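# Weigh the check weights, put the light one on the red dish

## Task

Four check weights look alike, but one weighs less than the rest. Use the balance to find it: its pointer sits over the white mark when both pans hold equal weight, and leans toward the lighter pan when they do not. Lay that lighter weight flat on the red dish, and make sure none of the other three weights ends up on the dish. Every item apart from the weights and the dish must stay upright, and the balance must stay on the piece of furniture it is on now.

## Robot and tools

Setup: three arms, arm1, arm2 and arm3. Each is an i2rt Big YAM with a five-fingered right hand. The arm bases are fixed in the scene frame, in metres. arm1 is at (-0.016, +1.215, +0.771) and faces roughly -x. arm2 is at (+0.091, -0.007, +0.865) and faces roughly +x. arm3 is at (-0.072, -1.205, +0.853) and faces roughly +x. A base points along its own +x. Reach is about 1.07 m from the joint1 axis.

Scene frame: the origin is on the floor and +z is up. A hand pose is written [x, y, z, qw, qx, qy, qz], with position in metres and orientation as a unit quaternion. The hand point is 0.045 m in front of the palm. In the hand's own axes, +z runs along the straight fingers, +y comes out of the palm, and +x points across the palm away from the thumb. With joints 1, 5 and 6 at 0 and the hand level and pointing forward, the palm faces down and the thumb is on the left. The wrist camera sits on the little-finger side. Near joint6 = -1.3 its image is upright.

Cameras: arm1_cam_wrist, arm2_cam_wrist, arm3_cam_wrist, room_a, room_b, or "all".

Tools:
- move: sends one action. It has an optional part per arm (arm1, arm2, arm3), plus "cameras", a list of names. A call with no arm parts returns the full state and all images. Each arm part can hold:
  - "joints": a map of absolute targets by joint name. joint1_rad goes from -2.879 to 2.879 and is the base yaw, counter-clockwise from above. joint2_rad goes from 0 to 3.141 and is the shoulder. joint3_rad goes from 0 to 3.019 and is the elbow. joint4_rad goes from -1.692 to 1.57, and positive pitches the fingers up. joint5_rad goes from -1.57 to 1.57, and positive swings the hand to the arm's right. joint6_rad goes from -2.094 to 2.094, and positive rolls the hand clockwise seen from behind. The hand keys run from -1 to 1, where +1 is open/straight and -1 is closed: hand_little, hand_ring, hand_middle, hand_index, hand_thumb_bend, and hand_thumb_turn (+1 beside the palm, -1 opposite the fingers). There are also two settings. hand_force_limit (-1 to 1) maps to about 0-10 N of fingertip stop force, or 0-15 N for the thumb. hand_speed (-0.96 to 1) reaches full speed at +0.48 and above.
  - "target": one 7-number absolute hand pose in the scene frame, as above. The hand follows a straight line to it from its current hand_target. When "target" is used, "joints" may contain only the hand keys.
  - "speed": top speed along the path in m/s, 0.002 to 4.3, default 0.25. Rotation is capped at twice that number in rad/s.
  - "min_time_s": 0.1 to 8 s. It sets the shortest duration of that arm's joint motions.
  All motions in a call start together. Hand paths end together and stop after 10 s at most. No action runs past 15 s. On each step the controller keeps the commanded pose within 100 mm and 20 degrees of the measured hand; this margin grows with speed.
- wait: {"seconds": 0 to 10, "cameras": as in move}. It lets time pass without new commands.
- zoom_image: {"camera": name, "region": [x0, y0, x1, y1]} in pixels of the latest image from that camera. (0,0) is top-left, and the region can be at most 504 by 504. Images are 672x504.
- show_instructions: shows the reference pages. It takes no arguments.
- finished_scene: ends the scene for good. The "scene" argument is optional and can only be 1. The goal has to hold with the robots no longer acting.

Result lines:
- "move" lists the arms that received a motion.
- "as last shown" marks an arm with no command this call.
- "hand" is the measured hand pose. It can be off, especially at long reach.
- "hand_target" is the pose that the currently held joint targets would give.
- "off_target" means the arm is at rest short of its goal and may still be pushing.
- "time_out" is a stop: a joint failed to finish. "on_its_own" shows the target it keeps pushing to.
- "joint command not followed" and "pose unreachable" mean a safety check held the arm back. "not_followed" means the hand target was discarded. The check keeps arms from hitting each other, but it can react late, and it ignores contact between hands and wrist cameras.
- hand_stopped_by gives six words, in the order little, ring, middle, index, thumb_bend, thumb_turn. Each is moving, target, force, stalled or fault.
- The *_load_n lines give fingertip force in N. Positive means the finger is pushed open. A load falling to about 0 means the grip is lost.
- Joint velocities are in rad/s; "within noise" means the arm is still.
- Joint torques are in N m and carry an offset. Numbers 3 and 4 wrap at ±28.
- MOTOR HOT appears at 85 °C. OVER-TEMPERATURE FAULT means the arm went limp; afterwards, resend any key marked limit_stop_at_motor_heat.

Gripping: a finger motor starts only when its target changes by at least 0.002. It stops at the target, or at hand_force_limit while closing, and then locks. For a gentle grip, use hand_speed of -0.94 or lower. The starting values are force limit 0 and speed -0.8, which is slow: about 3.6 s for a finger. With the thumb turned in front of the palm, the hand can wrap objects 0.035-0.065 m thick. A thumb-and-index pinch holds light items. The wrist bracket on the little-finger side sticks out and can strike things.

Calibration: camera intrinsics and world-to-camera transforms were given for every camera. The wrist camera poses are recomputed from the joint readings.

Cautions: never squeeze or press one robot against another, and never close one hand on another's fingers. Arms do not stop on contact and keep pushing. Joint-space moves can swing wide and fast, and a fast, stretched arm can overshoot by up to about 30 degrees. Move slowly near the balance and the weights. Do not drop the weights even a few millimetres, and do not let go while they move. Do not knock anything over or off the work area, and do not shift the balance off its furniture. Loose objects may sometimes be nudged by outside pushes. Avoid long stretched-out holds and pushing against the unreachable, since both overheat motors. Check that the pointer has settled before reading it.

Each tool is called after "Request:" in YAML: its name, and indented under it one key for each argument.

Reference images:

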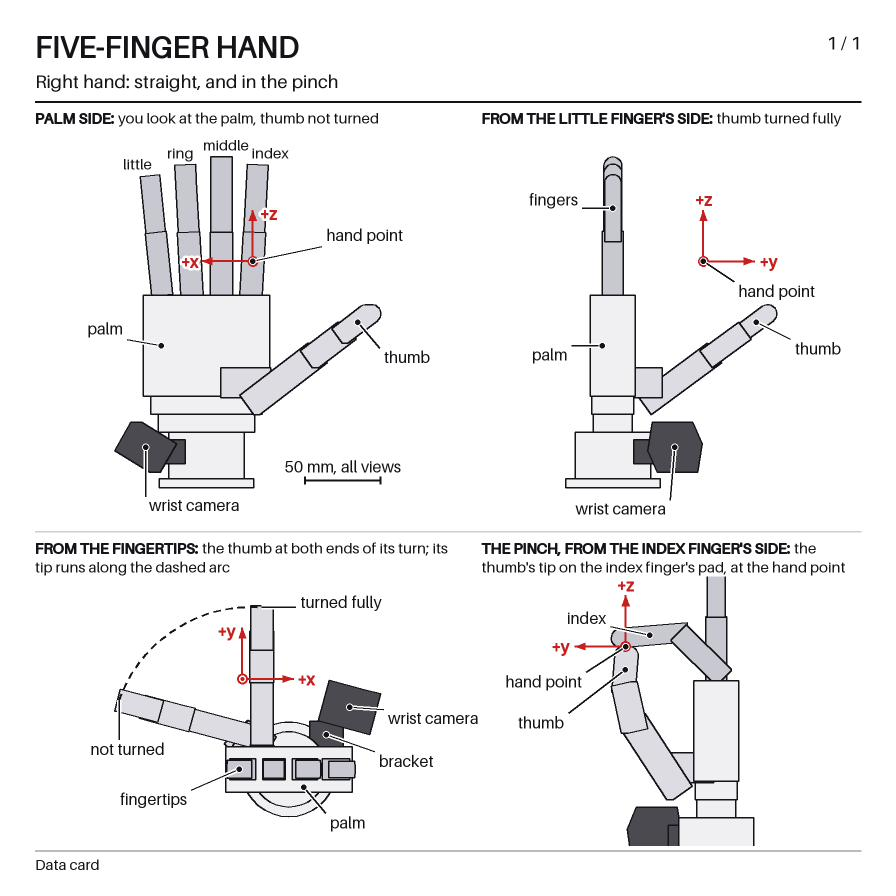

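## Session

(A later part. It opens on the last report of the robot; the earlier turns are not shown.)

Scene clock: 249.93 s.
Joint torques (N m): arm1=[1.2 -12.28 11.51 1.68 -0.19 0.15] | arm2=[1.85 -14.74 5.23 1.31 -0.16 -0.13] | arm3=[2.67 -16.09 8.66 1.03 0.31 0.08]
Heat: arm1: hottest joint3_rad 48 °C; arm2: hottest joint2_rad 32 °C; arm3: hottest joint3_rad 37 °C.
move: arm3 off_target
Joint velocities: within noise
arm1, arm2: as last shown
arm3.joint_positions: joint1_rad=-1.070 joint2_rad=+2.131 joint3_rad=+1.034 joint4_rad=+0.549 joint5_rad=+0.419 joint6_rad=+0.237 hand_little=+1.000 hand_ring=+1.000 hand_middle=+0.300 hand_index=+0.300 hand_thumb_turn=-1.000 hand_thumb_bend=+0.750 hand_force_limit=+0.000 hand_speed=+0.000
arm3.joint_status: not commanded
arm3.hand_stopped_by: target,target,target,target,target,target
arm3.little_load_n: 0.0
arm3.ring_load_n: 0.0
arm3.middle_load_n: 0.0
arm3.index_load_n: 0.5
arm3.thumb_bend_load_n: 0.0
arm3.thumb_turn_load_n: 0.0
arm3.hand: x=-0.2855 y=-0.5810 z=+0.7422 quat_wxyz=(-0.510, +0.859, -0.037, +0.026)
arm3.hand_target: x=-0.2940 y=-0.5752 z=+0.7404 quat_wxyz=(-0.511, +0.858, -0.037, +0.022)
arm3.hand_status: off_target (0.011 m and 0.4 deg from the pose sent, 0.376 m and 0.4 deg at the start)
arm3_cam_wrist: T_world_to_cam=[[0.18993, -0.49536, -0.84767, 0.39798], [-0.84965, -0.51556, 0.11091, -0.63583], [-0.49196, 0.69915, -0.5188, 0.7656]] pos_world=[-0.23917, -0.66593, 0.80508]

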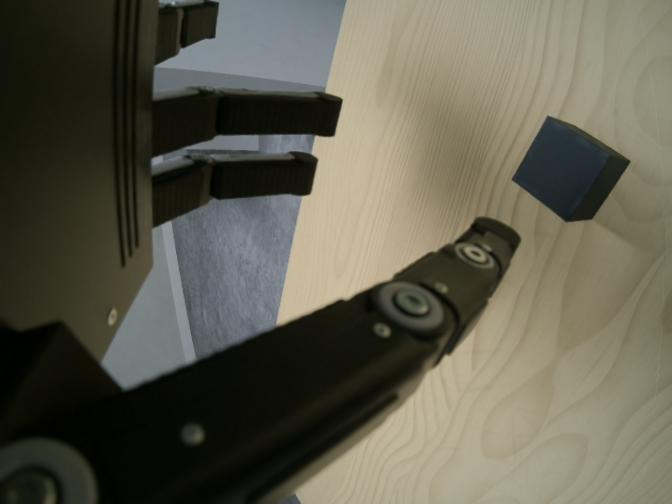

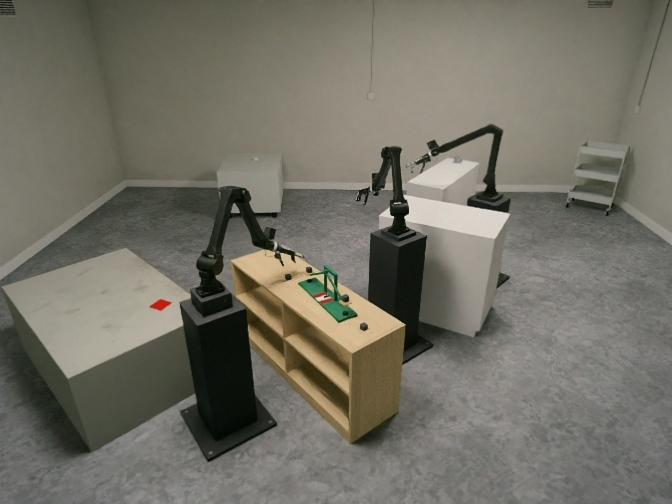

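Request:
move:
  arm3: {"target": [-0.275, -0.578, 0.664, 0.5095, -0.8564, 0.0712, -0.0423], "speed": 0.1}
  cameras: ["arm3_cam_wrist"]

Request:
zoom_image:
  camera: "arm3_cam_wrist"
  region: [300, 60, 560, 300]

Scene clock: 253.17 s.
Joint torques (N m): arm1=[1.9 -12.22 11.6 1.66 -0.17 0.13] | arm2=[2.02 -14.8 5.24 1.29 -0.16 -0.14] | arm3=[1.9 -16.62 6.84 1.8 0.33 0.09]
Heat: arm1: hottest joint3_rad 48 °C; arm2: hottest joint2_rad 32 °C; arm3: hottest joint3_rad 37 °C.
move: arm3 off_target
Joint velocities: within noise
arm1, arm2: as last shown
arm2.ring_load_n: -0.5
arm2.thumb_turn_load_n: 0.5
arm3.joint_positions: joint1_rad=-1.070 joint2_rad=+2.313 joint3_rad=+1.071 joint4_rad=+0.655 joint5_rad=+0.477 joint6_rad=+0.277 hand_little=+1.000 hand_ring=+1.000 hand_middle=+0.300 hand_index=+0.300 hand_thumb_turn=-1.000 hand_thumb_bend=+0.750 hand_force_limit=+0.000 hand_speed=+0.000
arm3.joint_status: not commanded
arm3.hand_stopped_by: target,target,target,target,target,target
arm3.little_load_n: 0.0
arm3.ring_load_n: -0.5
arm3.middle_load_n: 0.0
arm3.index_load_n: 0.0
arm3.thumb_bend_load_n: 0.0
arm3.thumb_turn_load_n: 0.0
arm3.hand: x=-0.2723 y=-0.5887 z=+0.6630 quat_wxyz=(-0.500, +0.862, -0.063, +0.047)
arm3.hand_target: x=-0.2749 y=-0.5783 z=+0.6642 quat_wxyz=(-0.509, +0.856, -0.071, +0.042)
arm3.hand_status: off_target (0.011 m and 1.7 deg from the pose sent, 0.079 m and 4.4 deg at the start)
arm3_cam_wrist: T_world_to_cam=[[0.16315, -0.52519, -0.8352, 0.29142], [-0.88367, -0.45426, 0.11304, -0.59428], [-0.43877, 0.7196, -0.5382, 0.7757]] pos_world=[-0.23233, -0.6751, 0.72806]

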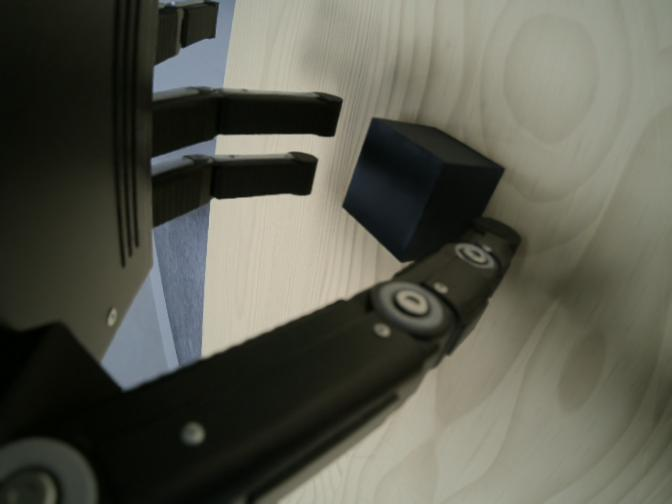

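Scaled by 1.938 from the camera's image (finer frame: 960x720).

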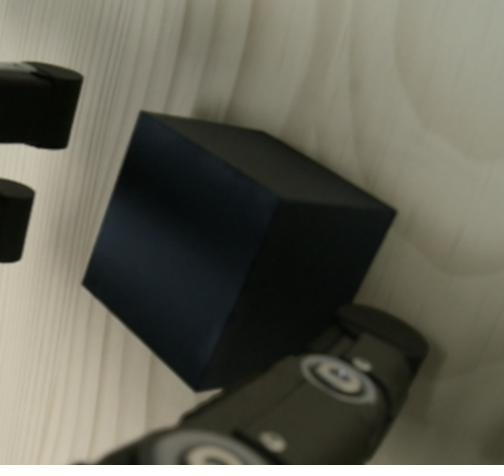

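Request:
move:
  arm3: {"target": [-0.272, -0.578, 0.660, 0.5095, -0.8564, 0.0712, -0.0423], "speed": 0.05, "joints": {"hand_thumb_bend": 0.63, "hand_speed": -0.3}}

Request:
move:
  arm3: {"joints": {"hand_thumb_bend": 0.55, "hand_index": -0.3, "hand_middle": -0.3, "hand_speed": -0.94, "hand_force_limit": 0.0}}
  cameras: ["arm3_cam_wrist"]

Scene clock: 255.30 s.
Joint torques (N m): arm1=[1.44 -12.63 11.47 1.58 -0.18 0.13] | arm2=[2.14 -14.56 5.24 1.31 -0.14 -0.12] | arm3=[1.14 -16.32 6.83 1.91 0.16 0.06]
Heat: arm1: hottest joint3_rad 48 °C; arm2: hottest joint2_rad 32 °C; arm3: hottest joint3_rad 37 °C.
move: arm3 done
Joint velocities: within noise
arm1, arm2: as last shown
arm2.ring_load_n: 0.0
arm2.thumb_turn_load_n: 0.0
arm3.joint_positions: joint1_rad=-1.070 joint2_rad=+2.317 joint3_rad=+1.071 joint4_rad=+0.665 joint5_rad=+0.477 joint6_rad=+0.277 hand_little=+1.000 hand_ring=+1.000 hand_middle=+0.300 hand_index=+0.300 hand_thumb_turn=-1.000 hand_thumb_bend=+0.630 hand_force_limit=+0.000 hand_speed=-0.300
arm3.joint_status: all done
arm3.hand_stopped_by: target,target,target,target,target,target
arm3.little_load_n: 0.5
arm3.ring_load_n: 0.0
arm3.middle_load_n: 0.0
arm3.index_load_n: 0.0
arm3.thumb_bend_load_n: 0.0
arm3.thumb_turn_load_n: 0.0
arm3.hand: x=-0.2726 y=-0.5879 z=+0.6629 quat_wxyz=(-0.503, +0.861, -0.064, +0.046)
arm3.hand_target: x=-0.2719 y=-0.5783 z=+0.6603 quat_wxyz=(-0.510, +0.856, -0.071, +0.042)
arm3.hand_status: done (0.010 m and 1.3 deg from the pose sent, 0.011 m and 1.7 deg at the start)
pictures: none

Scene clock: 258.10 s.
Joint torques (N m): arm1=[1.38 -12.16 11.6 1.63 -0.17 0.13] | arm2=[1.96 -14.74 5.22 1.26 -0.15 -0.13] | arm3=[1.26 -16.26 6.79 1.73 0.17 0.05]
Heat: arm1: hottest joint3_rad 48 °C; arm2: hottest joint2_rad 32 °C; arm3: hottest joint3_rad 37 °C.
move: arm3 off_target
Joint velocities: within noise
arm1, arm2: as last shown
arm1.little_load_n: -0.5
arm3.joint_positions: joint1_rad=-1.070 joint2_rad=+2.317 joint3_rad=+1.071 joint4_rad=+0.668 joint5_rad=+0.477 joint6_rad=+0.277 hand_little=+1.000 hand_ring=+1.000 hand_middle=-0.065 hand_index=-0.110 hand_thumb_turn=-1.000 hand_thumb_bend=+0.552 hand_force_limit=+0.000 hand_speed=-0.940
arm3.joint_status: hand_middle off_target (ended at -0.065, target -0.300); hand_index off_target (ended at -0.110, target -0.300); the others done
arm3.hand_stopped_by: target,target,force,force,target,target
arm3.little_load_n: 0.0
arm3.ring_load_n: 0.0
arm3.middle_load_n: 2.5
arm3.index_load_n: 5.0
arm3.thumb_bend_load_n: 6.5
arm3.thumb_turn_load_n: -1.0
arm3.hand: x=-0.2728 y=-0.5873 z=+0.6632 quat_wxyz=(-0.504, +0.860, -0.064, +0.045)
arm3.hand_target: x=-0.2719 y=-0.5784 z=+0.6602 quat_wxyz=(-0.509, +0.856, -0.071, +0.042)
arm3.hand_status: not commanded
arm3_cam_wrist: T_world_to_cam=[[0.16017, -0.51773, -0.84042, 0.29946], [-0.88327, -0.45526, 0.11212, -0.5941], [-0.44066, 0.72436, -0.53021, 0.77155]] pos_world=[-0.23273, -0.67431, 0.72737]

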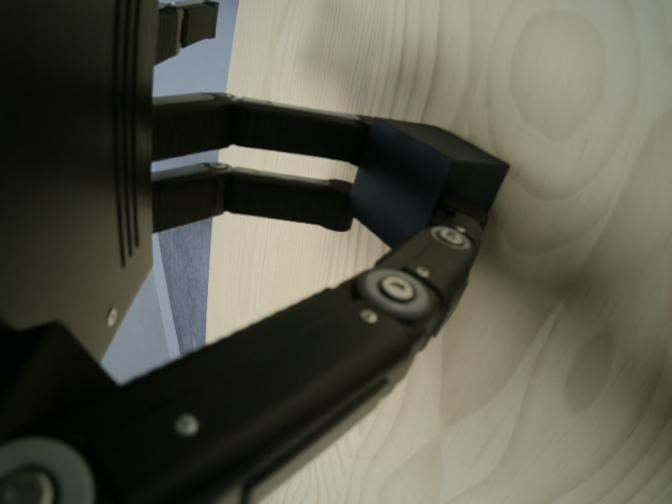

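Request:
move:
  arm3: {"target": [-0.272, -0.59, 0.76, 0.5095, -0.8564, 0.0712, -0.0423], "speed": 0.08}
  cameras: ["arm3_cam_wrist"]

Scene clock: 260.83 s.
Joint torques (N m): arm1=[1.49 -11.99 11.52 1.62 -0.17 0.11] | arm2=[2.14 -14.68 5.27 1.22 -0.16 -0.14] | arm3=[2.08 -17.85 6.26 1.1 0.35 0.1]
Heat: arm1: hottest joint3_rad 48 °C; arm2: hottest joint2_rad 32 °C; arm3: hottest joint3_rad 36 °C.
move: arm3 done
Joint velocities: within noise
arm1, arm2: as last shown
arm1.little_load_n: 0.0
arm1.ring_load_n: -0.5
arm3.joint_positions: joint1_rad=-1.070 joint2_rad=+2.081 joint3_rad=+0.997 joint4_rad=+0.515 joint5_rad=+0.479 joint6_rad=+0.278 hand_little=+1.000 hand_ring=+1.000 hand_middle=-0.065 hand_index=-0.110 hand_thumb_turn=-1.000 hand_thumb_bend=+0.552 hand_force_limit=+0.000 hand_speed=-0.940
arm3.joint_status: not commanded
arm3.hand_stopped_by: target,target,force,force,target,target
arm3.little_load_n: 0.0
arm3.ring_load_n: 0.0
arm3.middle_load_n: 2.5
arm3.index_load_n: 4.5
arm3.thumb_bend_load_n: 7.0
arm3.thumb_turn_load_n: -1.0
arm3.hand: x=-0.2710 y=-0.5906 z=+0.7553 quat_wxyz=(-0.508, +0.858, -0.066, +0.044)
arm3.hand_target: x=-0.2720 y=-0.5900 z=+0.7600 quat_wxyz=(-0.510, +0.856, -0.071, +0.042)
arm3.hand_status: done (0.005 m and 0.6 deg from the pose sent, 0.097 m and 1.2 deg at the start)
arm3_cam_wrist: T_world_to_cam=[[0.15542, -0.50986, -0.8461, 0.38248], [-0.88408, -0.45394, 0.11115, -0.60303], [-0.44075, 0.73074, -0.5213, 0.82051]] pos_world=[-0.23093, -0.67831, 0.81837]

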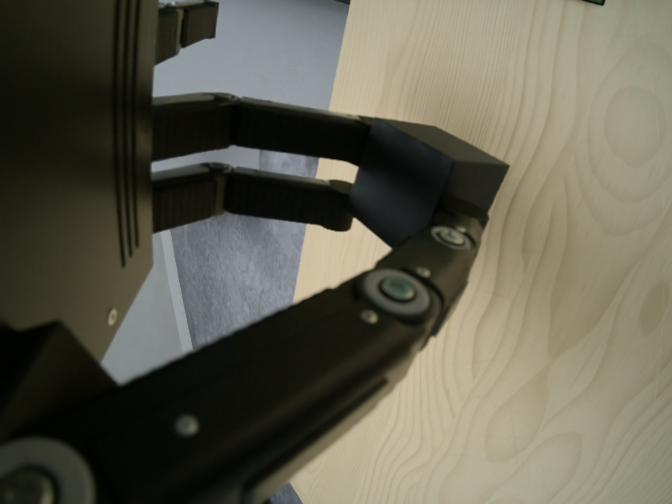

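Request:
move:
  arm3: {"joints": {"joint1_rad": 0.29}, "min_time_s": 3}
  cameras: ["arm3_cam_wrist", "room_b", "room_a"]

Request:
zoom_image:
  camera: "arm3_cam_wrist"
  region: [440, 80, 672, 320]

Scene clock: 267.00 s.
Joint torques (N m): arm1=[1.73 -12.22 11.54 1.54 -0.19 0.14] | arm2=[1.96 -14.74 5.23 1.22 -0.17 -0.13] | arm3=[1.26 -17.49 6.22 1.14 0.27 0.08]
Heat: arm1: hottest joint3_rad 48 °C; arm2: hottest joint2_rad 32 °C; arm3: hottest joint3_rad 36 °C.
move: arm3 done
Joint velocities: within noise
arm1, arm2: as last shown
arm1.ring_load_n: 0.0
arm3.joint_positions: joint1_rad=+0.298 joint2_rad=+2.081 joint3_rad=+0.997 joint4_rad=+0.515 joint5_rad=+0.481 joint6_rad=+0.279 hand_little=+1.000 hand_ring=+1.000 hand_middle=-0.065 hand_index=-0.110 hand_thumb_turn=-1.000 hand_thumb_bend=+0.552 hand_force_limit=+0.000 hand_speed=-0.940
arm3.joint_status: all done
arm3.hand_stopped_by: target,target,force,force,target,target
arm3.little_load_n: 0.0
arm3.ring_load_n: 0.0
arm3.middle_load_n: 2.0
arm3.index_load_n: 4.5
arm3.thumb_bend_load_n: 7.0
arm3.thumb_turn_load_n: -0.5
arm3.hand: x=-0.7141 y=-1.2756 z=+0.7570 quat_wxyz=(-0.422, +0.708, +0.489, -0.288)
arm3.hand_target: x=-0.7155 y=-1.2709 z=+0.7616 quat_wxyz=(-0.422, +0.711, +0.482, -0.289)
arm3.hand_status: not commanded
pictures: arm3_cam_wrist, room_a, room_b
arm3_cam_wrist: T_world_to_cam=[[0.52851, 0.04588, -0.84769, 1.08002], [0.26451, -0.95773, 0.11308, -1.12973], [-0.80667, -0.28398, -0.5183, -0.43121]] pos_world=[-0.61982, -1.25398, 0.81978]

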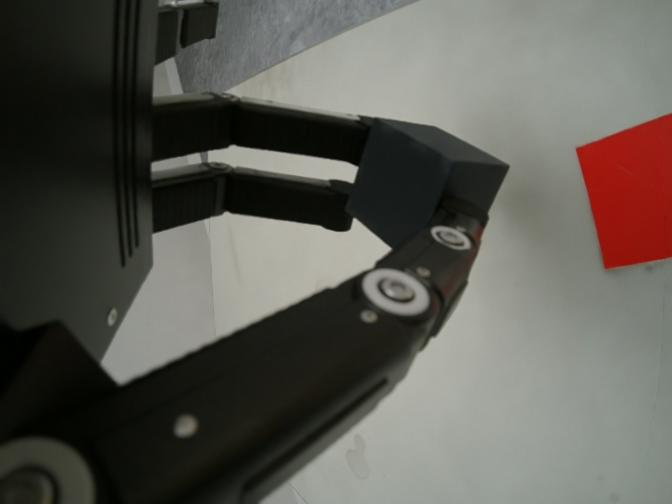

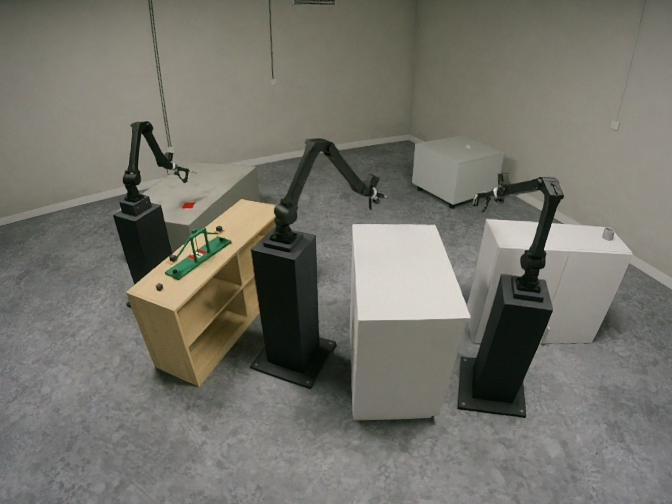

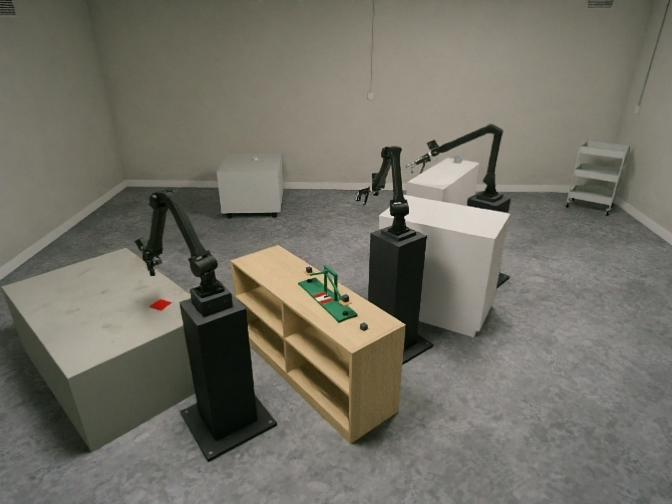

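Scaled by 2.100 from the camera's image (finer frame: 960x720).

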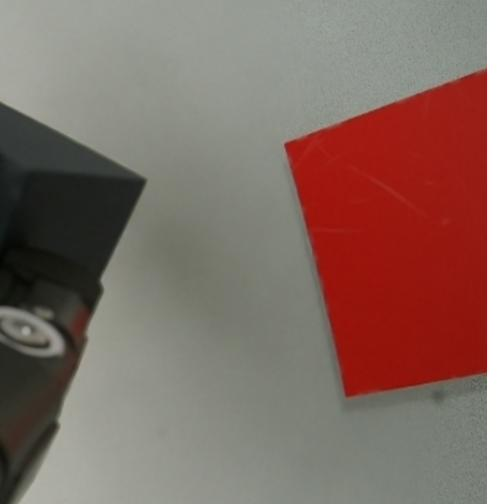

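Request:
move:
  arm3: {"target": [-0.720, -1.274, 0.630, -0.422, 0.711, 0.482, -0.289], "speed": 0.12}
  cameras: ["arm3_cam_wrist"]

Scene clock: 269.93 s.
Joint torques (N m): arm1=[1.03 -12.1 11.56 1.61 -0.18 0.11] | arm2=[1.85 -14.68 5.18 1.31 -0.15 -0.14] | arm3=[1.44 -17.55 6.16 1.95 0.32 0.08]
Heat: arm1: hottest joint3_rad 48 °C; arm2: hottest joint2_rad 32 °C; arm3: hottest joint3_rad 36 °C.
move: arm3 off_target
Joint velocities: within noise
arm1.joint_positions: joint1_rad=+0.302 joint2_rad=+1.545 joint3_rad=+1.026 joint4_rad=-0.017 joint5_rad=-0.328 joint6_rad=-0.179 hand_little=+1.000 hand_ring=+1.000 hand_middle=+0.250 hand_index=+0.250 hand_thumb_turn=-1.000 hand_thumb_bend=+0.719 hand_force_limit=+0.000 hand_speed=-0.900
arm1.joint_status: not commanded
arm1.hand_stopped_by: target,target,target,target,target,target
arm1.little_load_n: 0.0
arm1.ring_load_n: 0.0
arm1.middle_load_n: 0.0
arm1.index_load_n: 0.0
arm1.thumb_bend_load_n: 0.0
arm1.thumb_turn_load_n: 0.0
arm1.hand: x=-0.5420 y=+0.9252 z=+0.9091 quat_wxyz=(+0.203, -0.349, -0.787, +0.467)
arm1.hand_target: x=-0.5548 y=+0.9210 z=+0.9315 quat_wxyz=(+0.212, -0.346, -0.779, +0.479)
arm1.hand_status: not commanded
arm2: as last shown
arm3.joint_positions: joint1_rad=+0.298 joint2_rad=+2.409 joint3_rad=+1.084 joint4_rad=+0.721 joint5_rad=+0.481 joint6_rad=+0.281 hand_little=+1.000 hand_ring=+1.000 hand_middle=-0.065 hand_index=-0.110 hand_thumb_turn=-1.000 hand_thumb_bend=+0.552 hand_force_limit=+0.000 hand_speed=-0.940
arm3.joint_status: not commanded
arm3.hand_stopped_by: target,target,force,force,target,target
arm3.little_load_n: 0.0
arm3.ring_load_n: 0.0
arm3.middle_load_n: 2.0
arm3.index_load_n: 4.5
arm3.thumb_bend_load_n: 7.0
arm3.thumb_turn_load_n: -0.5
arm3.hand: x=-0.7041 y=-1.2742 z=+0.6222 quat_wxyz=(-0.415, +0.711, +0.497, -0.274)
arm3.hand_target: x=-0.7195 y=-1.2738 z=+0.6305 quat_wxyz=(-0.422, +0.711, +0.482, -0.289)
arm3.hand_status: off_target (0.018 m and 2.5 deg from the pose sent, 0.127 m and 0.9 deg at the start)
arm3_cam_wrist: T_world_to_cam=[[0.55837, 0.05056, -0.82805, 0.97523], [0.26003, -0.95851, 0.11681, -1.12224], [-0.78779, -0.28054, -0.54835, -0.45624]] pos_world=[-0.61214, -1.25298, 0.68845]

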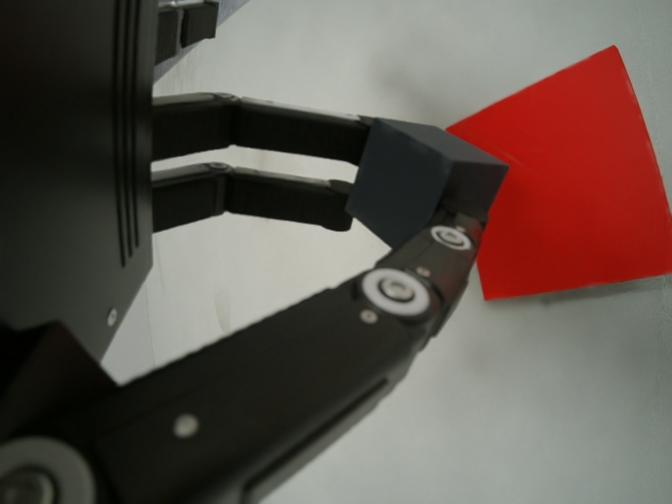

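Request:
move:
  arm3: {"target": [-0.725, -1.274, 0.573, -0.422, 0.711, 0.482, -0.289], "speed": 0.08}
  cameras: ["arm3_cam_wrist"]

Request:
zoom_image:
  camera: "arm3_cam_wrist"
  region: [320, 60, 600, 340]

Scene clock: 272.97 s.
Joint torques (N m): arm1=[1.67 -12.22 11.62 1.65 -0.18 0.14] | arm2=[1.96 -14.62 5.2 1.28 -0.15 -0.13] | arm3=[1.26 -17.38 5.46 1.92 0.27 0.06]
Heat: arm1: hottest joint3_rad 48 °C; arm2: hottest joint2_rad 32 °C; arm3: hottest joint3_rad 35 °C.
move: arm3 off_target
Joint velocities: within noise
arm1: as last shown
arm1.middle_load_n: -0.5
arm2.joint_positions: joint1_rad=-0.511 joint2_rad=+2.100 joint3_rad=+1.219 joint4_rad=+0.377 joint5_rad=-0.431 joint6_rad=-0.199 hand_little=+1.000 hand_ring=+1.000 hand_middle=+0.300 hand_index=+0.300 hand_thumb_turn=-1.000 hand_thumb_bend=+0.750 hand_force_limit=+0.000 hand_speed=-0.800
arm2.joint_status: not commanded
arm2.hand_stopped_by: target,target,target,target,target,target
arm2.little_load_n: 0.0
arm2.ring_load_n: 0.0
arm2.middle_load_n: 0.0
arm2.index_load_n: -0.5
arm2.thumb_bend_load_n: 0.0
arm2.thumb_turn_load_n: 0.0
arm2.hand: x=-0.5476 y=+0.2868 z=+0.8267 quat_wxyz=(-0.389, +0.630, +0.562, -0.367)
arm2.hand_target: x=-0.5514 y=+0.2809 z=+0.8341 quat_wxyz=(-0.392, +0.622, +0.569, -0.368)
arm2.hand_status: not commanded
arm3.joint_positions: joint1_rad=+0.298 joint2_rad=+2.556 joint3_rad=+1.179 joint4_rad=+0.779 joint5_rad=+0.481 joint6_rad=+0.281 hand_little=+1.000 hand_ring=+1.000 hand_middle=-0.065 hand_index=-0.110 hand_thumb_turn=-1.000 hand_thumb_bend=+0.552 hand_force_limit=+0.000 hand_speed=-0.940
arm3.joint_status: not commanded
arm3.hand_stopped_by: target,target,force,force,target,target
arm3.little_load_n: 0.0
arm3.ring_load_n: 0.0
arm3.middle_load_n: 2.0
arm3.index_load_n: 4.5
arm3.thumb_bend_load_n: 7.0
arm3.thumb_turn_load_n: -1.0
arm3.hand: x=-0.7123 y=-1.2759 z=+0.5694 quat_wxyz=(-0.416, +0.711, +0.495, -0.277)
arm3.hand_target: x=-0.7245 y=-1.2738 z=+0.5733 quat_wxyz=(-0.422, +0.711, +0.482, -0.289)
arm3.hand_status: off_target (0.013 m and 2.2 deg from the pose sent, 0.053 m and 2.6 deg at the start)
arm3_cam_wrist: T_world_to_cam=[[0.55244, 0.04939, -0.83209, 0.93273], [0.26079, -0.95837, 0.11625, -1.11452], [-0.79171, -0.28122, -0.54232, -0.4992]] pos_world=[-0.61984, -1.25458, 0.63496]

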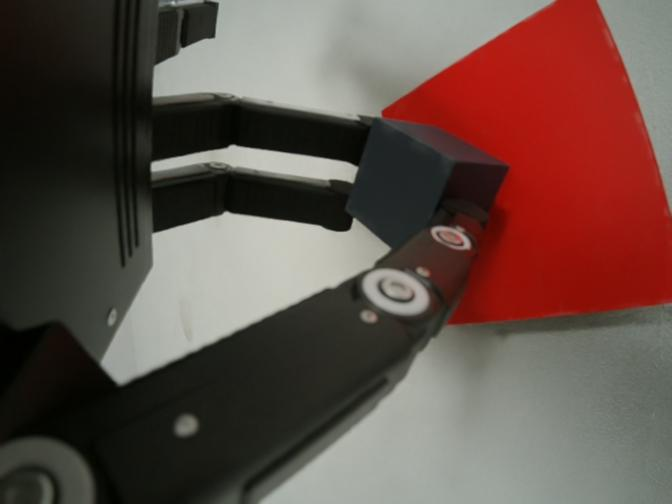

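Scaled by 1.800 from the camera's image (finer frame: 960x720).

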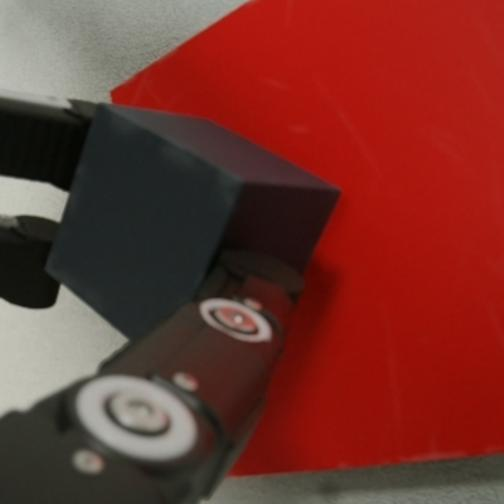

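Request:
move:
  arm3: {"target": [-0.725, -1.274, 0.556, -0.422, 0.711, 0.482, -0.289], "speed": 0.05}
  cameras: ["arm3_cam_wrist"]

Request:
zoom_image:
  camera: "arm3_cam_wrist"
  region: [320, 60, 600, 340]

Scene clock: 274.87 s.
Joint torques (N m): arm1=[1.38 -12.34 11.49 1.66 -0.19 0.15] | arm2=[1.9 -14.68 5.22 1.25 -0.15 -0.13] | arm3=[1.38 -17.14 5.37 1.91 0.26 0.06]
Heat: arm1: hottest joint3_rad 49 °C; arm2: hottest joint2_rad 32 °C; arm3: hottest joint3_rad 35 °C.
move: arm3 done
Joint velocities: within noise
arm1, arm2: as last shown
arm1.middle_load_n: 0.0
arm2.index_load_n: 0.0
arm3.joint_positions: joint1_rad=+0.298 joint2_rad=+2.591 joint3_rad=+1.208 joint4_rad=+0.798 joint5_rad=+0.482 joint6_rad=+0.281 hand_little=+1.000 hand_ring=+1.000 hand_middle=-0.065 hand_index=-0.110 hand_thumb_turn=-1.000 hand_thumb_bend=+0.552 hand_force_limit=+0.000 hand_speed=-0.940
arm3.joint_status: not commanded
arm3.hand_stopped_by: target,target,force,force,target,target
arm3.little_load_n: 0.0
arm3.ring_load_n: 0.0
arm3.middle_load_n: 2.5
arm3.index_load_n: 4.5
arm3.thumb_bend_load_n: 6.5
arm3.thumb_turn_load_n: -1.0
arm3.hand: x=-0.7170 y=-1.2767 z=+0.5586 quat_wxyz=(-0.419, +0.710, +0.492, -0.281)
arm3.hand_target: x=-0.7246 y=-1.2738 z=+0.5561 quat_wxyz=(-0.422, +0.711, +0.482, -0.289)
arm3.hand_status: done (0.009 m and 1.5 deg from the pose sent, 0.019 m and 2.1 deg at the start)
arm3_cam_wrist: T_world_to_cam=[[0.54245, 0.04747, -0.83875, 0.92053], [0.26188, -0.95821, 0.11514, -1.11131], [-0.79823, -0.28211, -0.53221, -0.52043]] pos_world=[-0.62373, -1.25538, 0.62306]

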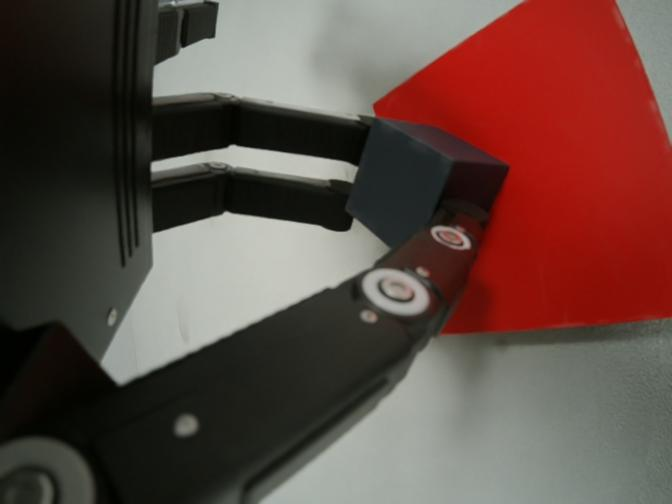

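Scaled by 1.800 from the camera's image (finer frame: 960x720).

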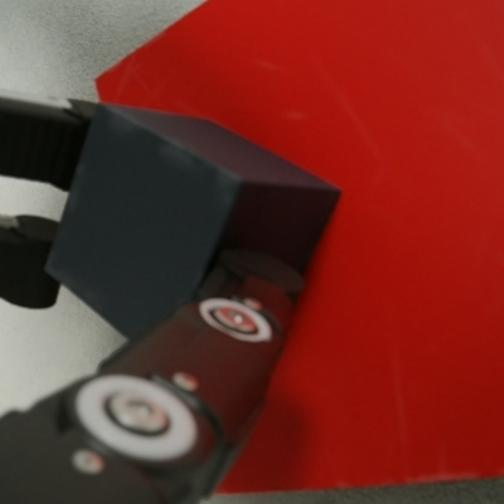

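Request:
move:
  arm3: {"target": [-0.722, -1.273, 0.549, -0.422, 0.711, 0.482, -0.289], "speed": 0.04}

Request:
move:
  arm3: {"target": [-0.722, -1.273, 0.542, -0.422, 0.711, 0.482, -0.289], "speed": 0.04}
  cameras: ["arm3_cam_wrist"]

Request:
zoom_image:
  camera: "arm3_cam_wrist"
  region: [320, 60, 600, 340]

Scene clock: 276.47 s.
Joint torques (N m): arm1=[1.26 -12.1 11.56 1.62 -0.2 0.11] | arm2=[2.08 -14.56 5.22 1.31 -0.15 -0.13] | arm3=[1.26 -16.21 5.49 1.68 0.24 0.04]
Heat: arm1: hottest joint3_rad 49 °C; arm2: hottest joint2_rad 32 °C; arm3: hottest joint3_rad 35 °C.
move: arm3 off_target
Joint velocities: within noise
arm1, arm2: as last shown
arm1.ring_load_n: -0.5
arm1.middle_load_n: -0.5
arm3.joint_positions: joint1_rad=+0.298 joint2_rad=+2.597 joint3_rad=+1.208 joint4_rad=+0.816 joint5_rad=+0.482 joint6_rad=+0.281 hand_little=+1.000 hand_ring=+1.000 hand_middle=-0.065 hand_index=-0.110 hand_thumb_turn=-1.000 hand_thumb_bend=+0.552 hand_force_limit=+0.000 hand_speed=-0.940
arm3.joint_status: not commanded
arm3.hand_stopped_by: target,target,force,force,target,target
arm3.little_load_n: -0.5
arm3.ring_load_n: -0.5
arm3.middle_load_n: 2.5
arm3.index_load_n: 5.0
arm3.thumb_bend_load_n: 6.5
arm3.thumb_turn_load_n: -1.0
arm3.hand: x=-0.7179 y=-1.2769 z=+0.5585 quat_wxyz=(-0.421, +0.708, +0.489, -0.286)
arm3.hand_target: x=-0.7214 y=-1.2728 z=+0.5491 quat_wxyz=(-0.422, +0.711, +0.482, -0.289)
arm3.hand_status: off_target (0.011 m and 1.0 deg from the pose sent, 0.012 m and 1.5 deg at the start)
pictures: none

Scene clock: 277.43 s.
Joint torques (N m): arm1=[1.26 -12.16 11.58 1.44 -0.18 0.12] | arm2=[1.9 -14.8 5.23 1.24 -0.16 -0.14] | arm3=[1.55 -15.85 5.27 1.69 0.17 0.07]
Heat: arm1: hottest joint3_rad 49 °C; arm2: hottest joint2_rad 32 °C; arm3: hottest joint3_rad 35 °C.
move: arm3 off_target
Joint velocities: within noise
arm1, arm2: as last shown
arm1.little_load_n: -0.5
arm1.ring_load_n: 0.0
arm1.middle_load_n: 0.0
arm3.joint_positions: joint1_rad=+0.298 joint2_rad=+2.606 joint3_rad=+1.222 joint4_rad=+0.826 joint5_rad=+0.483 joint6_rad=+0.281 hand_little=+1.000 hand_ring=+1.000 hand_middle=-0.065 hand_index=-0.110 hand_thumb_turn=-1.000 hand_thumb_bend=+0.552 hand_force_limit=+0.000 hand_speed=-0.940
arm3.joint_status: not commanded
arm3.hand_stopped_by: target,target,force,force,target,target
arm3.little_load_n: 0.0
arm3.ring_load_n: 0.0
arm3.middle_load_n: 2.5
arm3.index_load_n: 5.0
arm3.thumb_bend_load_n: 6.0
arm3.thumb_turn_load_n: -1.5
arm3.hand: x=-0.7240 y=-1.2778 z=+0.5590 quat_wxyz=(-0.424, +0.707, +0.485, -0.292)
arm3.hand_target: x=-0.7213 y=-1.2729 z=+0.5426 quat_wxyz=(-0.422, +0.711, +0.482, -0.289)
arm3.hand_status: off_target (0.018 m and 0.7 deg from the pose sent, 0.018 m and 0.9 deg at the start)
arm3_cam_wrist: T_world_to_cam=[[0.51923, 0.0431, -0.85354, 0.91059], [0.26398, -0.95798, 0.11221, -1.10706], [-0.81284, -0.28358, -0.50879, -0.55182]] pos_world=[-0.62911, -1.25628, 0.62069]

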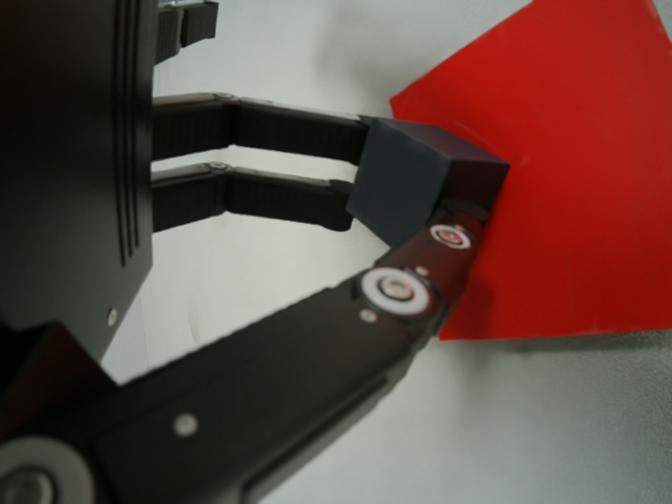

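Scaled by 1.800 from the camera's image (finer frame: 960x720).

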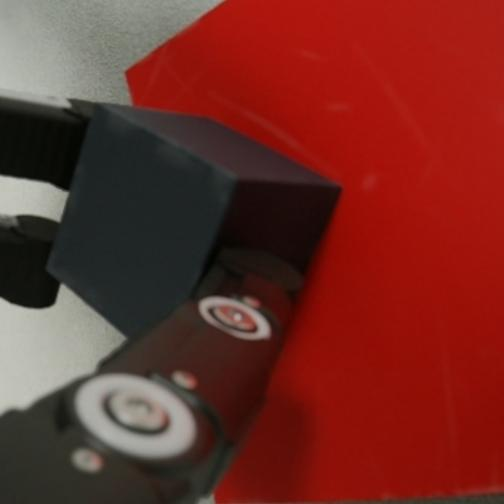

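Request:
move:
  arm3: {"joints": {"hand_thumb_bend": 0.75, "hand_index": 0.3, "hand_middle": 0.3, "hand_speed": -0.85}}
  cameras: ["arm3_cam_wrist"]

Request:
move:
  arm3: {"target": [-0.72, -1.274, 0.66, -0.422, 0.711, 0.482, -0.289], "speed": 0.1}
  cameras: ["arm3_cam_wrist"]

Scene clock: 280.13 s.
Joint torques (N m): arm1=[1.55 -12.45 11.63 1.55 -0.16 0.14] | arm2=[2.08 -14.74 5.23 1.28 -0.15 -0.14] | arm3=[1.2 -17.26 4.6 1.68 0.19 0.07]
Heat: arm1: hottest joint3_rad 49 °C; arm2: hottest joint2_rad 32 °C; arm3: hottest joint3_rad 35 °C.
move: arm3 done
Joint velocities: within noise
arm1, arm2: as last shown
arm1.little_load_n: 0.0
arm1.thumb_turn_load_n: -0.5
arm3.joint_positions: joint1_rad=+0.298 joint2_rad=+2.626 joint3_rad=+1.228 joint4_rad=+0.826 joint5_rad=+0.483 joint6_rad=+0.281 hand_little=+1.000 hand_ring=+1.000 hand_middle=+0.300 hand_index=+0.300 hand_thumb_turn=-1.000 hand_thumb_bend=+0.750 hand_force_limit=+0.000 hand_speed=-0.850
arm3.joint_status: all done
arm3.hand_stopped_by: target,target,target,target,target,target
arm3.little_load_n: 0.0
arm3.ring_load_n: 0.0
arm3.middle_load_n: 0.0
arm3.index_load_n: 0.0
arm3.thumb_bend_load_n: 0.0
arm3.thumb_turn_load_n: 0.0
arm3.hand: x=-0.7187 y=-1.2768 z=+0.5478 quat_wxyz=(-0.421, +0.708, +0.489, -0.286)
arm3.hand_target: x=-0.7212 y=-1.2730 z=+0.5425 quat_wxyz=(-0.422, +0.711, +0.482, -0.289)
arm3.hand_status: not commanded
arm3_cam_wrist: T_world_to_cam=[[0.5313, 0.04541, -0.84596, 0.90559], [0.26248, -0.95825, 0.11342, -1.10842], [-0.80549, -0.28231, -0.52104, -0.53919]] pos_world=[-0.62452, -1.25548, 0.61087]

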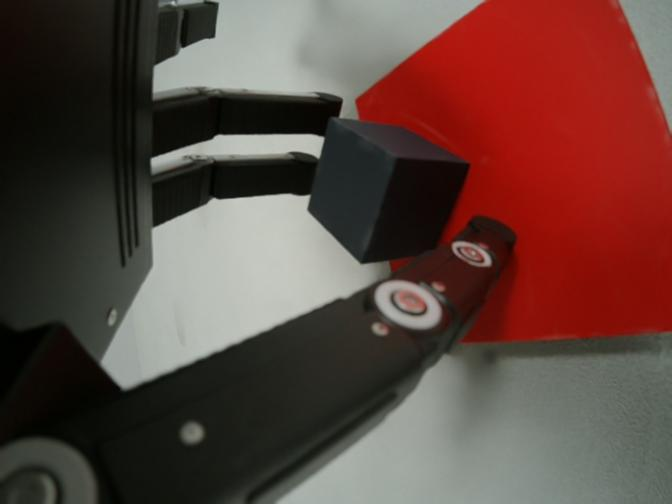

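Scene clock: 282.00 s.
Joint torques (N m): arm1=[1.55 -11.93 11.66 1.62 -0.18 0.13] | arm2=[2.02 -14.74 5.29 1.25 -0.15 -0.13] | arm3=[1.49 -18.14 4.4 0.98 0.28 0.07]
Heat: arm1: hottest joint3_rad 49 °C; arm2: hottest joint2_rad 32 °C; arm3: hottest joint2_rad 34 °C.
move: arm3 done
Joint velocities: within noise
arm1, arm2: as last shown
arm1.thumb_turn_load_n: 0.0
arm3.joint_positions: joint1_rad=+0.298 joint2_rad=+2.337 joint3_rad=+1.081 joint4_rad=+0.704 joint5_rad=+0.483 joint6_rad=+0.281 hand_little=+1.000 hand_ring=+1.000 hand_middle=+0.300 hand_index=+0.300 hand_thumb_turn=-1.000 hand_thumb_bend=+0.750 hand_force_limit=+0.000 hand_speed=-0.850
arm3.joint_status: not commanded
arm3.hand_stopped_by: target,target,target,target,target,target
arm3.little_load_n: 0.0
arm3.ring_load_n: 0.0
arm3.middle_load_n: 0.0
arm3.index_load_n: 0.0
arm3.thumb_bend_load_n: 0.0
arm3.thumb_turn_load_n: 0.0
arm3.hand: x=-0.7235 y=-1.2774 z=+0.6628 quat_wxyz=(-0.425, +0.706, +0.484, -0.294)
arm3.hand_target: x=-0.7199 y=-1.2740 z=+0.6599 quat_wxyz=(-0.422, +0.711, +0.482, -0.289)
arm3.hand_status: done (0.006 m and 0.9 deg from the pose sent, 0.112 m and 0.9 deg at the start)
arm3_cam_wrist: T_world_to_cam=[[0.51503, 0.04223, -0.85613, 0.99649], [0.26452, -0.95787, 0.11188, -1.11771], [-0.81534, -0.28408, -0.5045, -0.50363]] pos_world=[-0.62821, -1.25578, 0.72409]

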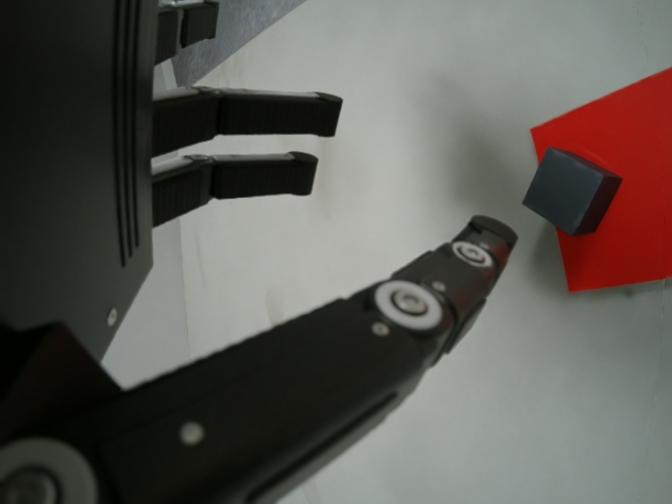

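Request:
zoom_image:
  camera: "arm3_cam_wrist"
  region: [500, 60, 672, 310]

Scaled by 2.016 from the camera's image (finer frame: 960x720).

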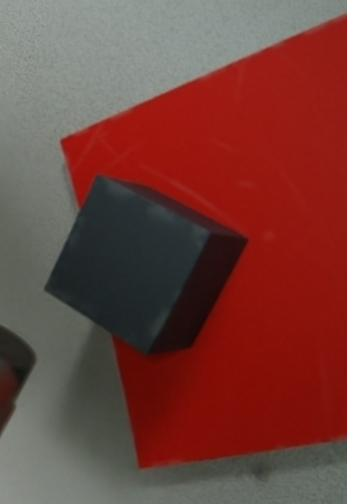

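Request:
move:
  arm3: {"target": [-0.7305, -1.277, 0.549, 0.4175, -0.7018, -0.4961, 0.2951], "speed": 0.1}
  cameras: ["arm3_cam_wrist"]

Request:
zoom_image:
  camera: "arm3_cam_wrist"
  region: [280, 60, 560, 340]

Scene clock: 287.17 s.
Joint torques (N m): arm1=[1.67 -12.4 11.58 1.59 -0.16 0.12] | arm2=[1.73 -14.62 5.24 1.28 -0.15 -0.14] | arm3=[1.2 -17.85 5.07 1.91 0.1 -0.12]
Heat: arm1: hottest joint3_rad 49 °C; arm2: hottest joint2_rad 32 °C; arm3: hottest joint2_rad 34 °C.
move: arm3 done
Joint velocities: within noise
arm1, arm2: as last shown
arm3.joint_positions: joint1_rad=+0.295 joint2_rad=+2.617 joint3_rad=+1.237 joint4_rad=+0.804 joint5_rad=+0.452 joint6_rad=+0.270 hand_little=+1.000 hand_ring=+1.000 hand_middle=+0.300 hand_index=+0.300 hand_thumb_turn=-1.000 hand_thumb_bend=+0.750 hand_force_limit=+0.000 hand_speed=-0.850
arm3.joint_status: not commanded
arm3.hand_stopped_by: target,target,target,target,target,target
arm3.little_load_n: 0.0
arm3.ring_load_n: 0.0
arm3.middle_load_n: 0.0
arm3.index_load_n: 0.0
arm3.thumb_bend_load_n: 0.0
arm3.thumb_turn_load_n: 0.0
arm3.hand: x=-0.7232 y=-1.2818 z=+0.5502 quat_wxyz=(-0.412, +0.704, +0.500, -0.290)
arm3.hand_target: x=-0.7302 y=-1.2770 z=+0.5492 quat_wxyz=(-0.417, +0.702, +0.496, -0.295)
arm3.hand_status: done (0.009 m and 1.0 deg from the pose sent, 0.114 m and 1.7 deg at the start)
arm3_cam_wrist: T_world_to_cam=[[0.53894, 0.05502, -0.84054, 0.92518], [0.28871, -0.94949, 0.12296, -1.0873], [-0.79132, -0.30894, -0.5276, -0.56326]] pos_world=[-0.63042, -1.25729, 0.61417]

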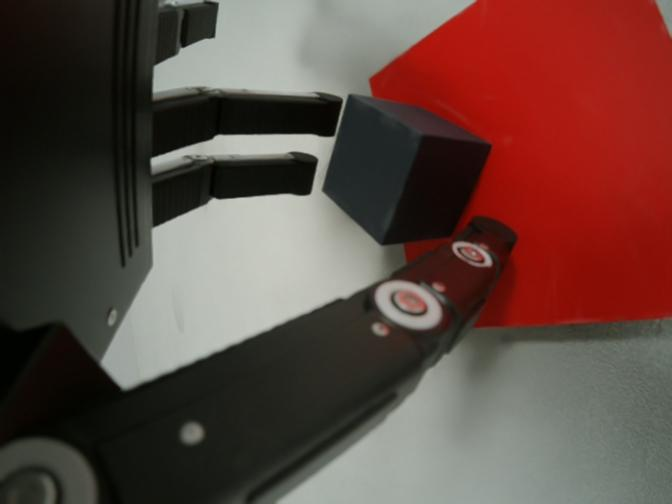

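Scaled by 1.800 from the camera's image (finer frame: 960x720).

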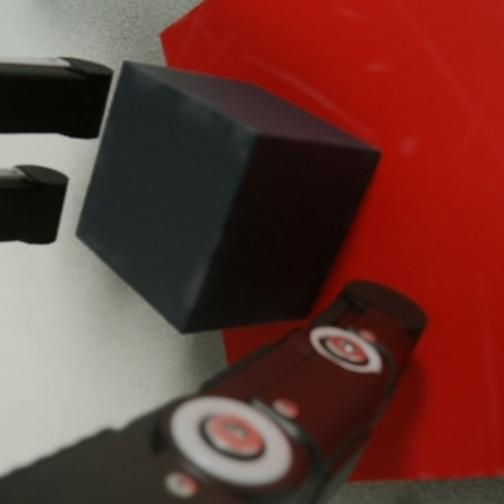

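Request:
move:
  arm3: {"target": [-0.7325, -1.2695, 0.550, 0.4175, -0.7018, -0.4961, 0.2951], "speed": 0.05, "joints": {"hand_thumb_bend": 0.64, "hand_speed": -0.3}}
  cameras: ["arm3_cam_wrist"]

Scene clock: 289.27 s.
Joint torques (N m): arm1=[1.14 -11.93 11.55 1.61 -0.18 0.12] | arm2=[1.96 -14.62 5.24 1.24 -0.16 -0.12] | arm3=[1.32 -17.61 5.12 1.8 0.09 -0.12]
Heat: arm1: hottest joint3_rad 49 °C; arm2: hottest joint2_rad 32 °C; arm3: hottest joint2_rad 34 °C.
move: arm3 done
Joint velocities: within noise
arm1.joint_positions: joint1_rad=+0.302 joint2_rad=+1.545 joint3_rad=+1.026 joint4_rad=-0.017 joint5_rad=-0.328 joint6_rad=-0.179 hand_little=+1.000 hand_ring=+1.000 hand_middle=+0.250 hand_index=+0.250 hand_thumb_turn=-1.000 hand_thumb_bend=+0.719 hand_force_limit=+0.000 hand_speed=-0.900
arm1.joint_status: not commanded
arm1.hand_stopped_by: target,target,target,target,target,target
arm1.little_load_n: 0.0
arm1.ring_load_n: -0.5
arm1.middle_load_n: 0.0
arm1.index_load_n: 0.0
arm1.thumb_bend_load_n: 0.0
arm1.thumb_turn_load_n: 0.0
arm1.hand: x=-0.5420 y=+0.9252 z=+0.9091 quat_wxyz=(+0.203, -0.349, -0.787, +0.467)
arm1.hand_target: x=-0.5548 y=+0.9210 z=+0.9315 quat_wxyz=(+0.212, -0.346, -0.779, +0.479)
arm1.hand_status: not commanded
arm2: as last shown
arm3.joint_positions: joint1_rad=+0.278 joint2_rad=+2.617 joint3_rad=+1.237 joint4_rad=+0.807 joint5_rad=+0.439 joint6_rad=+0.261 hand_little=+1.000 hand_ring=+1.000 hand_middle=+0.300 hand_index=+0.300 hand_thumb_turn=-1.000 hand_thumb_bend=+0.640 hand_force_limit=+0.000 hand_speed=-0.300
arm3.joint_status: all done
arm3.hand_stopped_by: target,target,target,target,target,target
arm3.little_load_n: 0.0
arm3.ring_load_n: 0.0
arm3.middle_load_n: 0.0
arm3.index_load_n: 0.0
arm3.thumb_bend_load_n: 0.0
arm3.thumb_turn_load_n: 0.0
arm3.hand: x=-0.7246 y=-1.2727 z=+0.5502 quat_wxyz=(-0.412, +0.705, +0.500, -0.289)
arm3.hand_target: x=-0.7323 y=-1.2694 z=+0.5502 quat_wxyz=(-0.417, +0.702, +0.496, -0.295)
arm3.hand_status: done (0.008 m and 1.0 deg from the pose sent, 0.015 m and 1.0 deg at the start)
arm3_cam_wrist: T_world_to_cam=[[0.54005, 0.05375, -0.83992, 0.92431], [0.28639, -0.95014, 0.12334, -1.08093], [-0.79141, -0.30716, -0.52851, -0.55891]] pos_world=[-0.63192, -1.24839, 0.61427]

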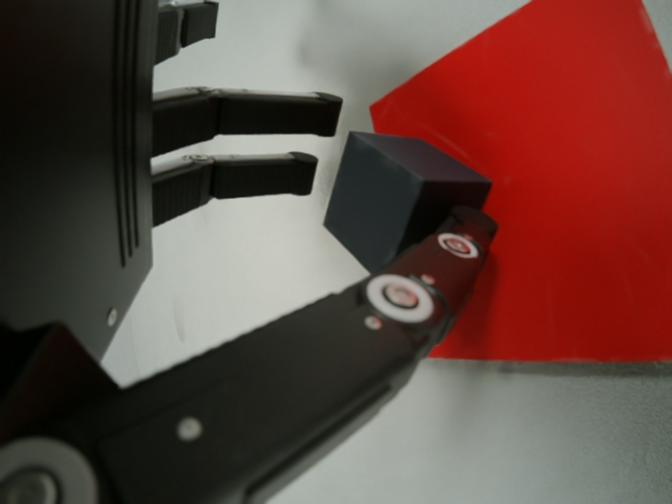

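Request:
move:
  arm3: {"joints": {"hand_thumb_bend": 0.55, "hand_index": -0.3, "hand_middle": -0.3, "hand_speed": -0.94, "hand_force_limit": -0.2}}
  cameras: ["arm3_cam_wrist"]

Scene clock: 352.40 s.
Joint torques (N m): arm1=[1.61 -12.69 11.49 1.69 -0.2 0.15] | arm2=[1.96 -14.74 5.23 1.28 -0.15 -0.14] | arm3=[1.32 -17.85 5.04 1.76 0.1 -0.11]
Heat: arm1: hottest joint3_rad 50 °C; arm2: hottest joint2_rad 33 °C; arm3: hottest joint2_rad 38 °C.
move: arm3 off_target
Joint velocities: within noise
arm1: as last shown
arm1.ring_load_n: 0.0
arm2.joint_positions: joint1_rad=-0.511 joint2_rad=+2.100 joint3_rad=+1.219 joint4_rad=+0.377 joint5_rad=-0.431 joint6_rad=-0.199 hand_little=+1.000 hand_ring=+1.000 hand_middle=+0.300 hand_index=+0.300 hand_thumb_turn=-1.000 hand_thumb_bend=+0.750 hand_force_limit=+0.000 hand_speed=-0.800
arm2.joint_status: not commanded
arm2.hand_stopped_by: target,target,target,target,target,target
arm2.little_load_n: 0.0
arm2.ring_load_n: 0.0
arm2.middle_load_n: 0.0
arm2.index_load_n: 0.0
arm2.thumb_bend_load_n: 0.0
arm2.thumb_turn_load_n: 0.5
arm2.hand: x=-0.5476 y=+0.2868 z=+0.8267 quat_wxyz=(-0.389, +0.630, +0.562, -0.367)
arm2.hand_target: x=-0.5514 y=+0.2809 z=+0.8341 quat_wxyz=(-0.392, +0.622, +0.569, -0.368)
arm2.hand_status: not commanded
arm3.joint_positions: joint1_rad=+0.278 joint2_rad=+2.617 joint3_rad=+1.237 joint4_rad=+0.810 joint5_rad=+0.439 joint6_rad=+0.260 hand_little=+1.000 hand_ring=+1.000 hand_middle=-0.059 hand_index=-0.104 hand_thumb_turn=-1.000 hand_thumb_bend=+0.552 hand_force_limit=-0.200 hand_speed=-0.940
arm3.joint_status: hand_middle off_target (ended at -0.059, target -0.300); hand_index off_target (ended at -0.104, target -0.300); the others done
arm3.hand_stopped_by: target,target,force,force,target,target
arm3.little_load_n: 0.0
arm3.ring_load_n: 0.0
arm3.middle_load_n: 2.5
arm3.index_load_n: 4.0
arm3.thumb_bend_load_n: 5.5
arm3.thumb_turn_load_n: 0.0
arm3.hand: x=-0.7254 y=-1.2729 z=+0.5509 quat_wxyz=(-0.413, +0.704, +0.499, -0.291)
arm3.hand_target: x=-0.7322 y=-1.2694 z=+0.5501 quat_wxyz=(-0.417, +0.702, +0.496, -0.295)
arm3.hand_status: not commanded
arm3_cam_wrist: T_world_to_cam=[[0.53741, 0.05437, -0.84157, 0.92509], [0.2876, -0.94991, 0.12229, -1.07921], [-0.79276, -0.30775, -0.52613, -0.56227]] pos_world=[-0.63252, -1.24849, 0.61467]

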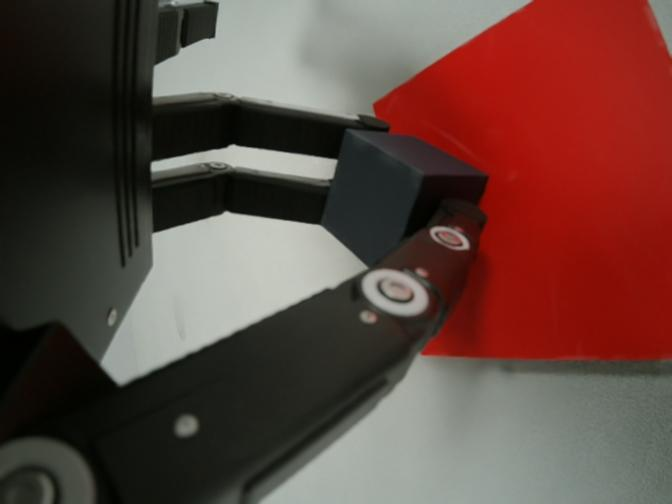

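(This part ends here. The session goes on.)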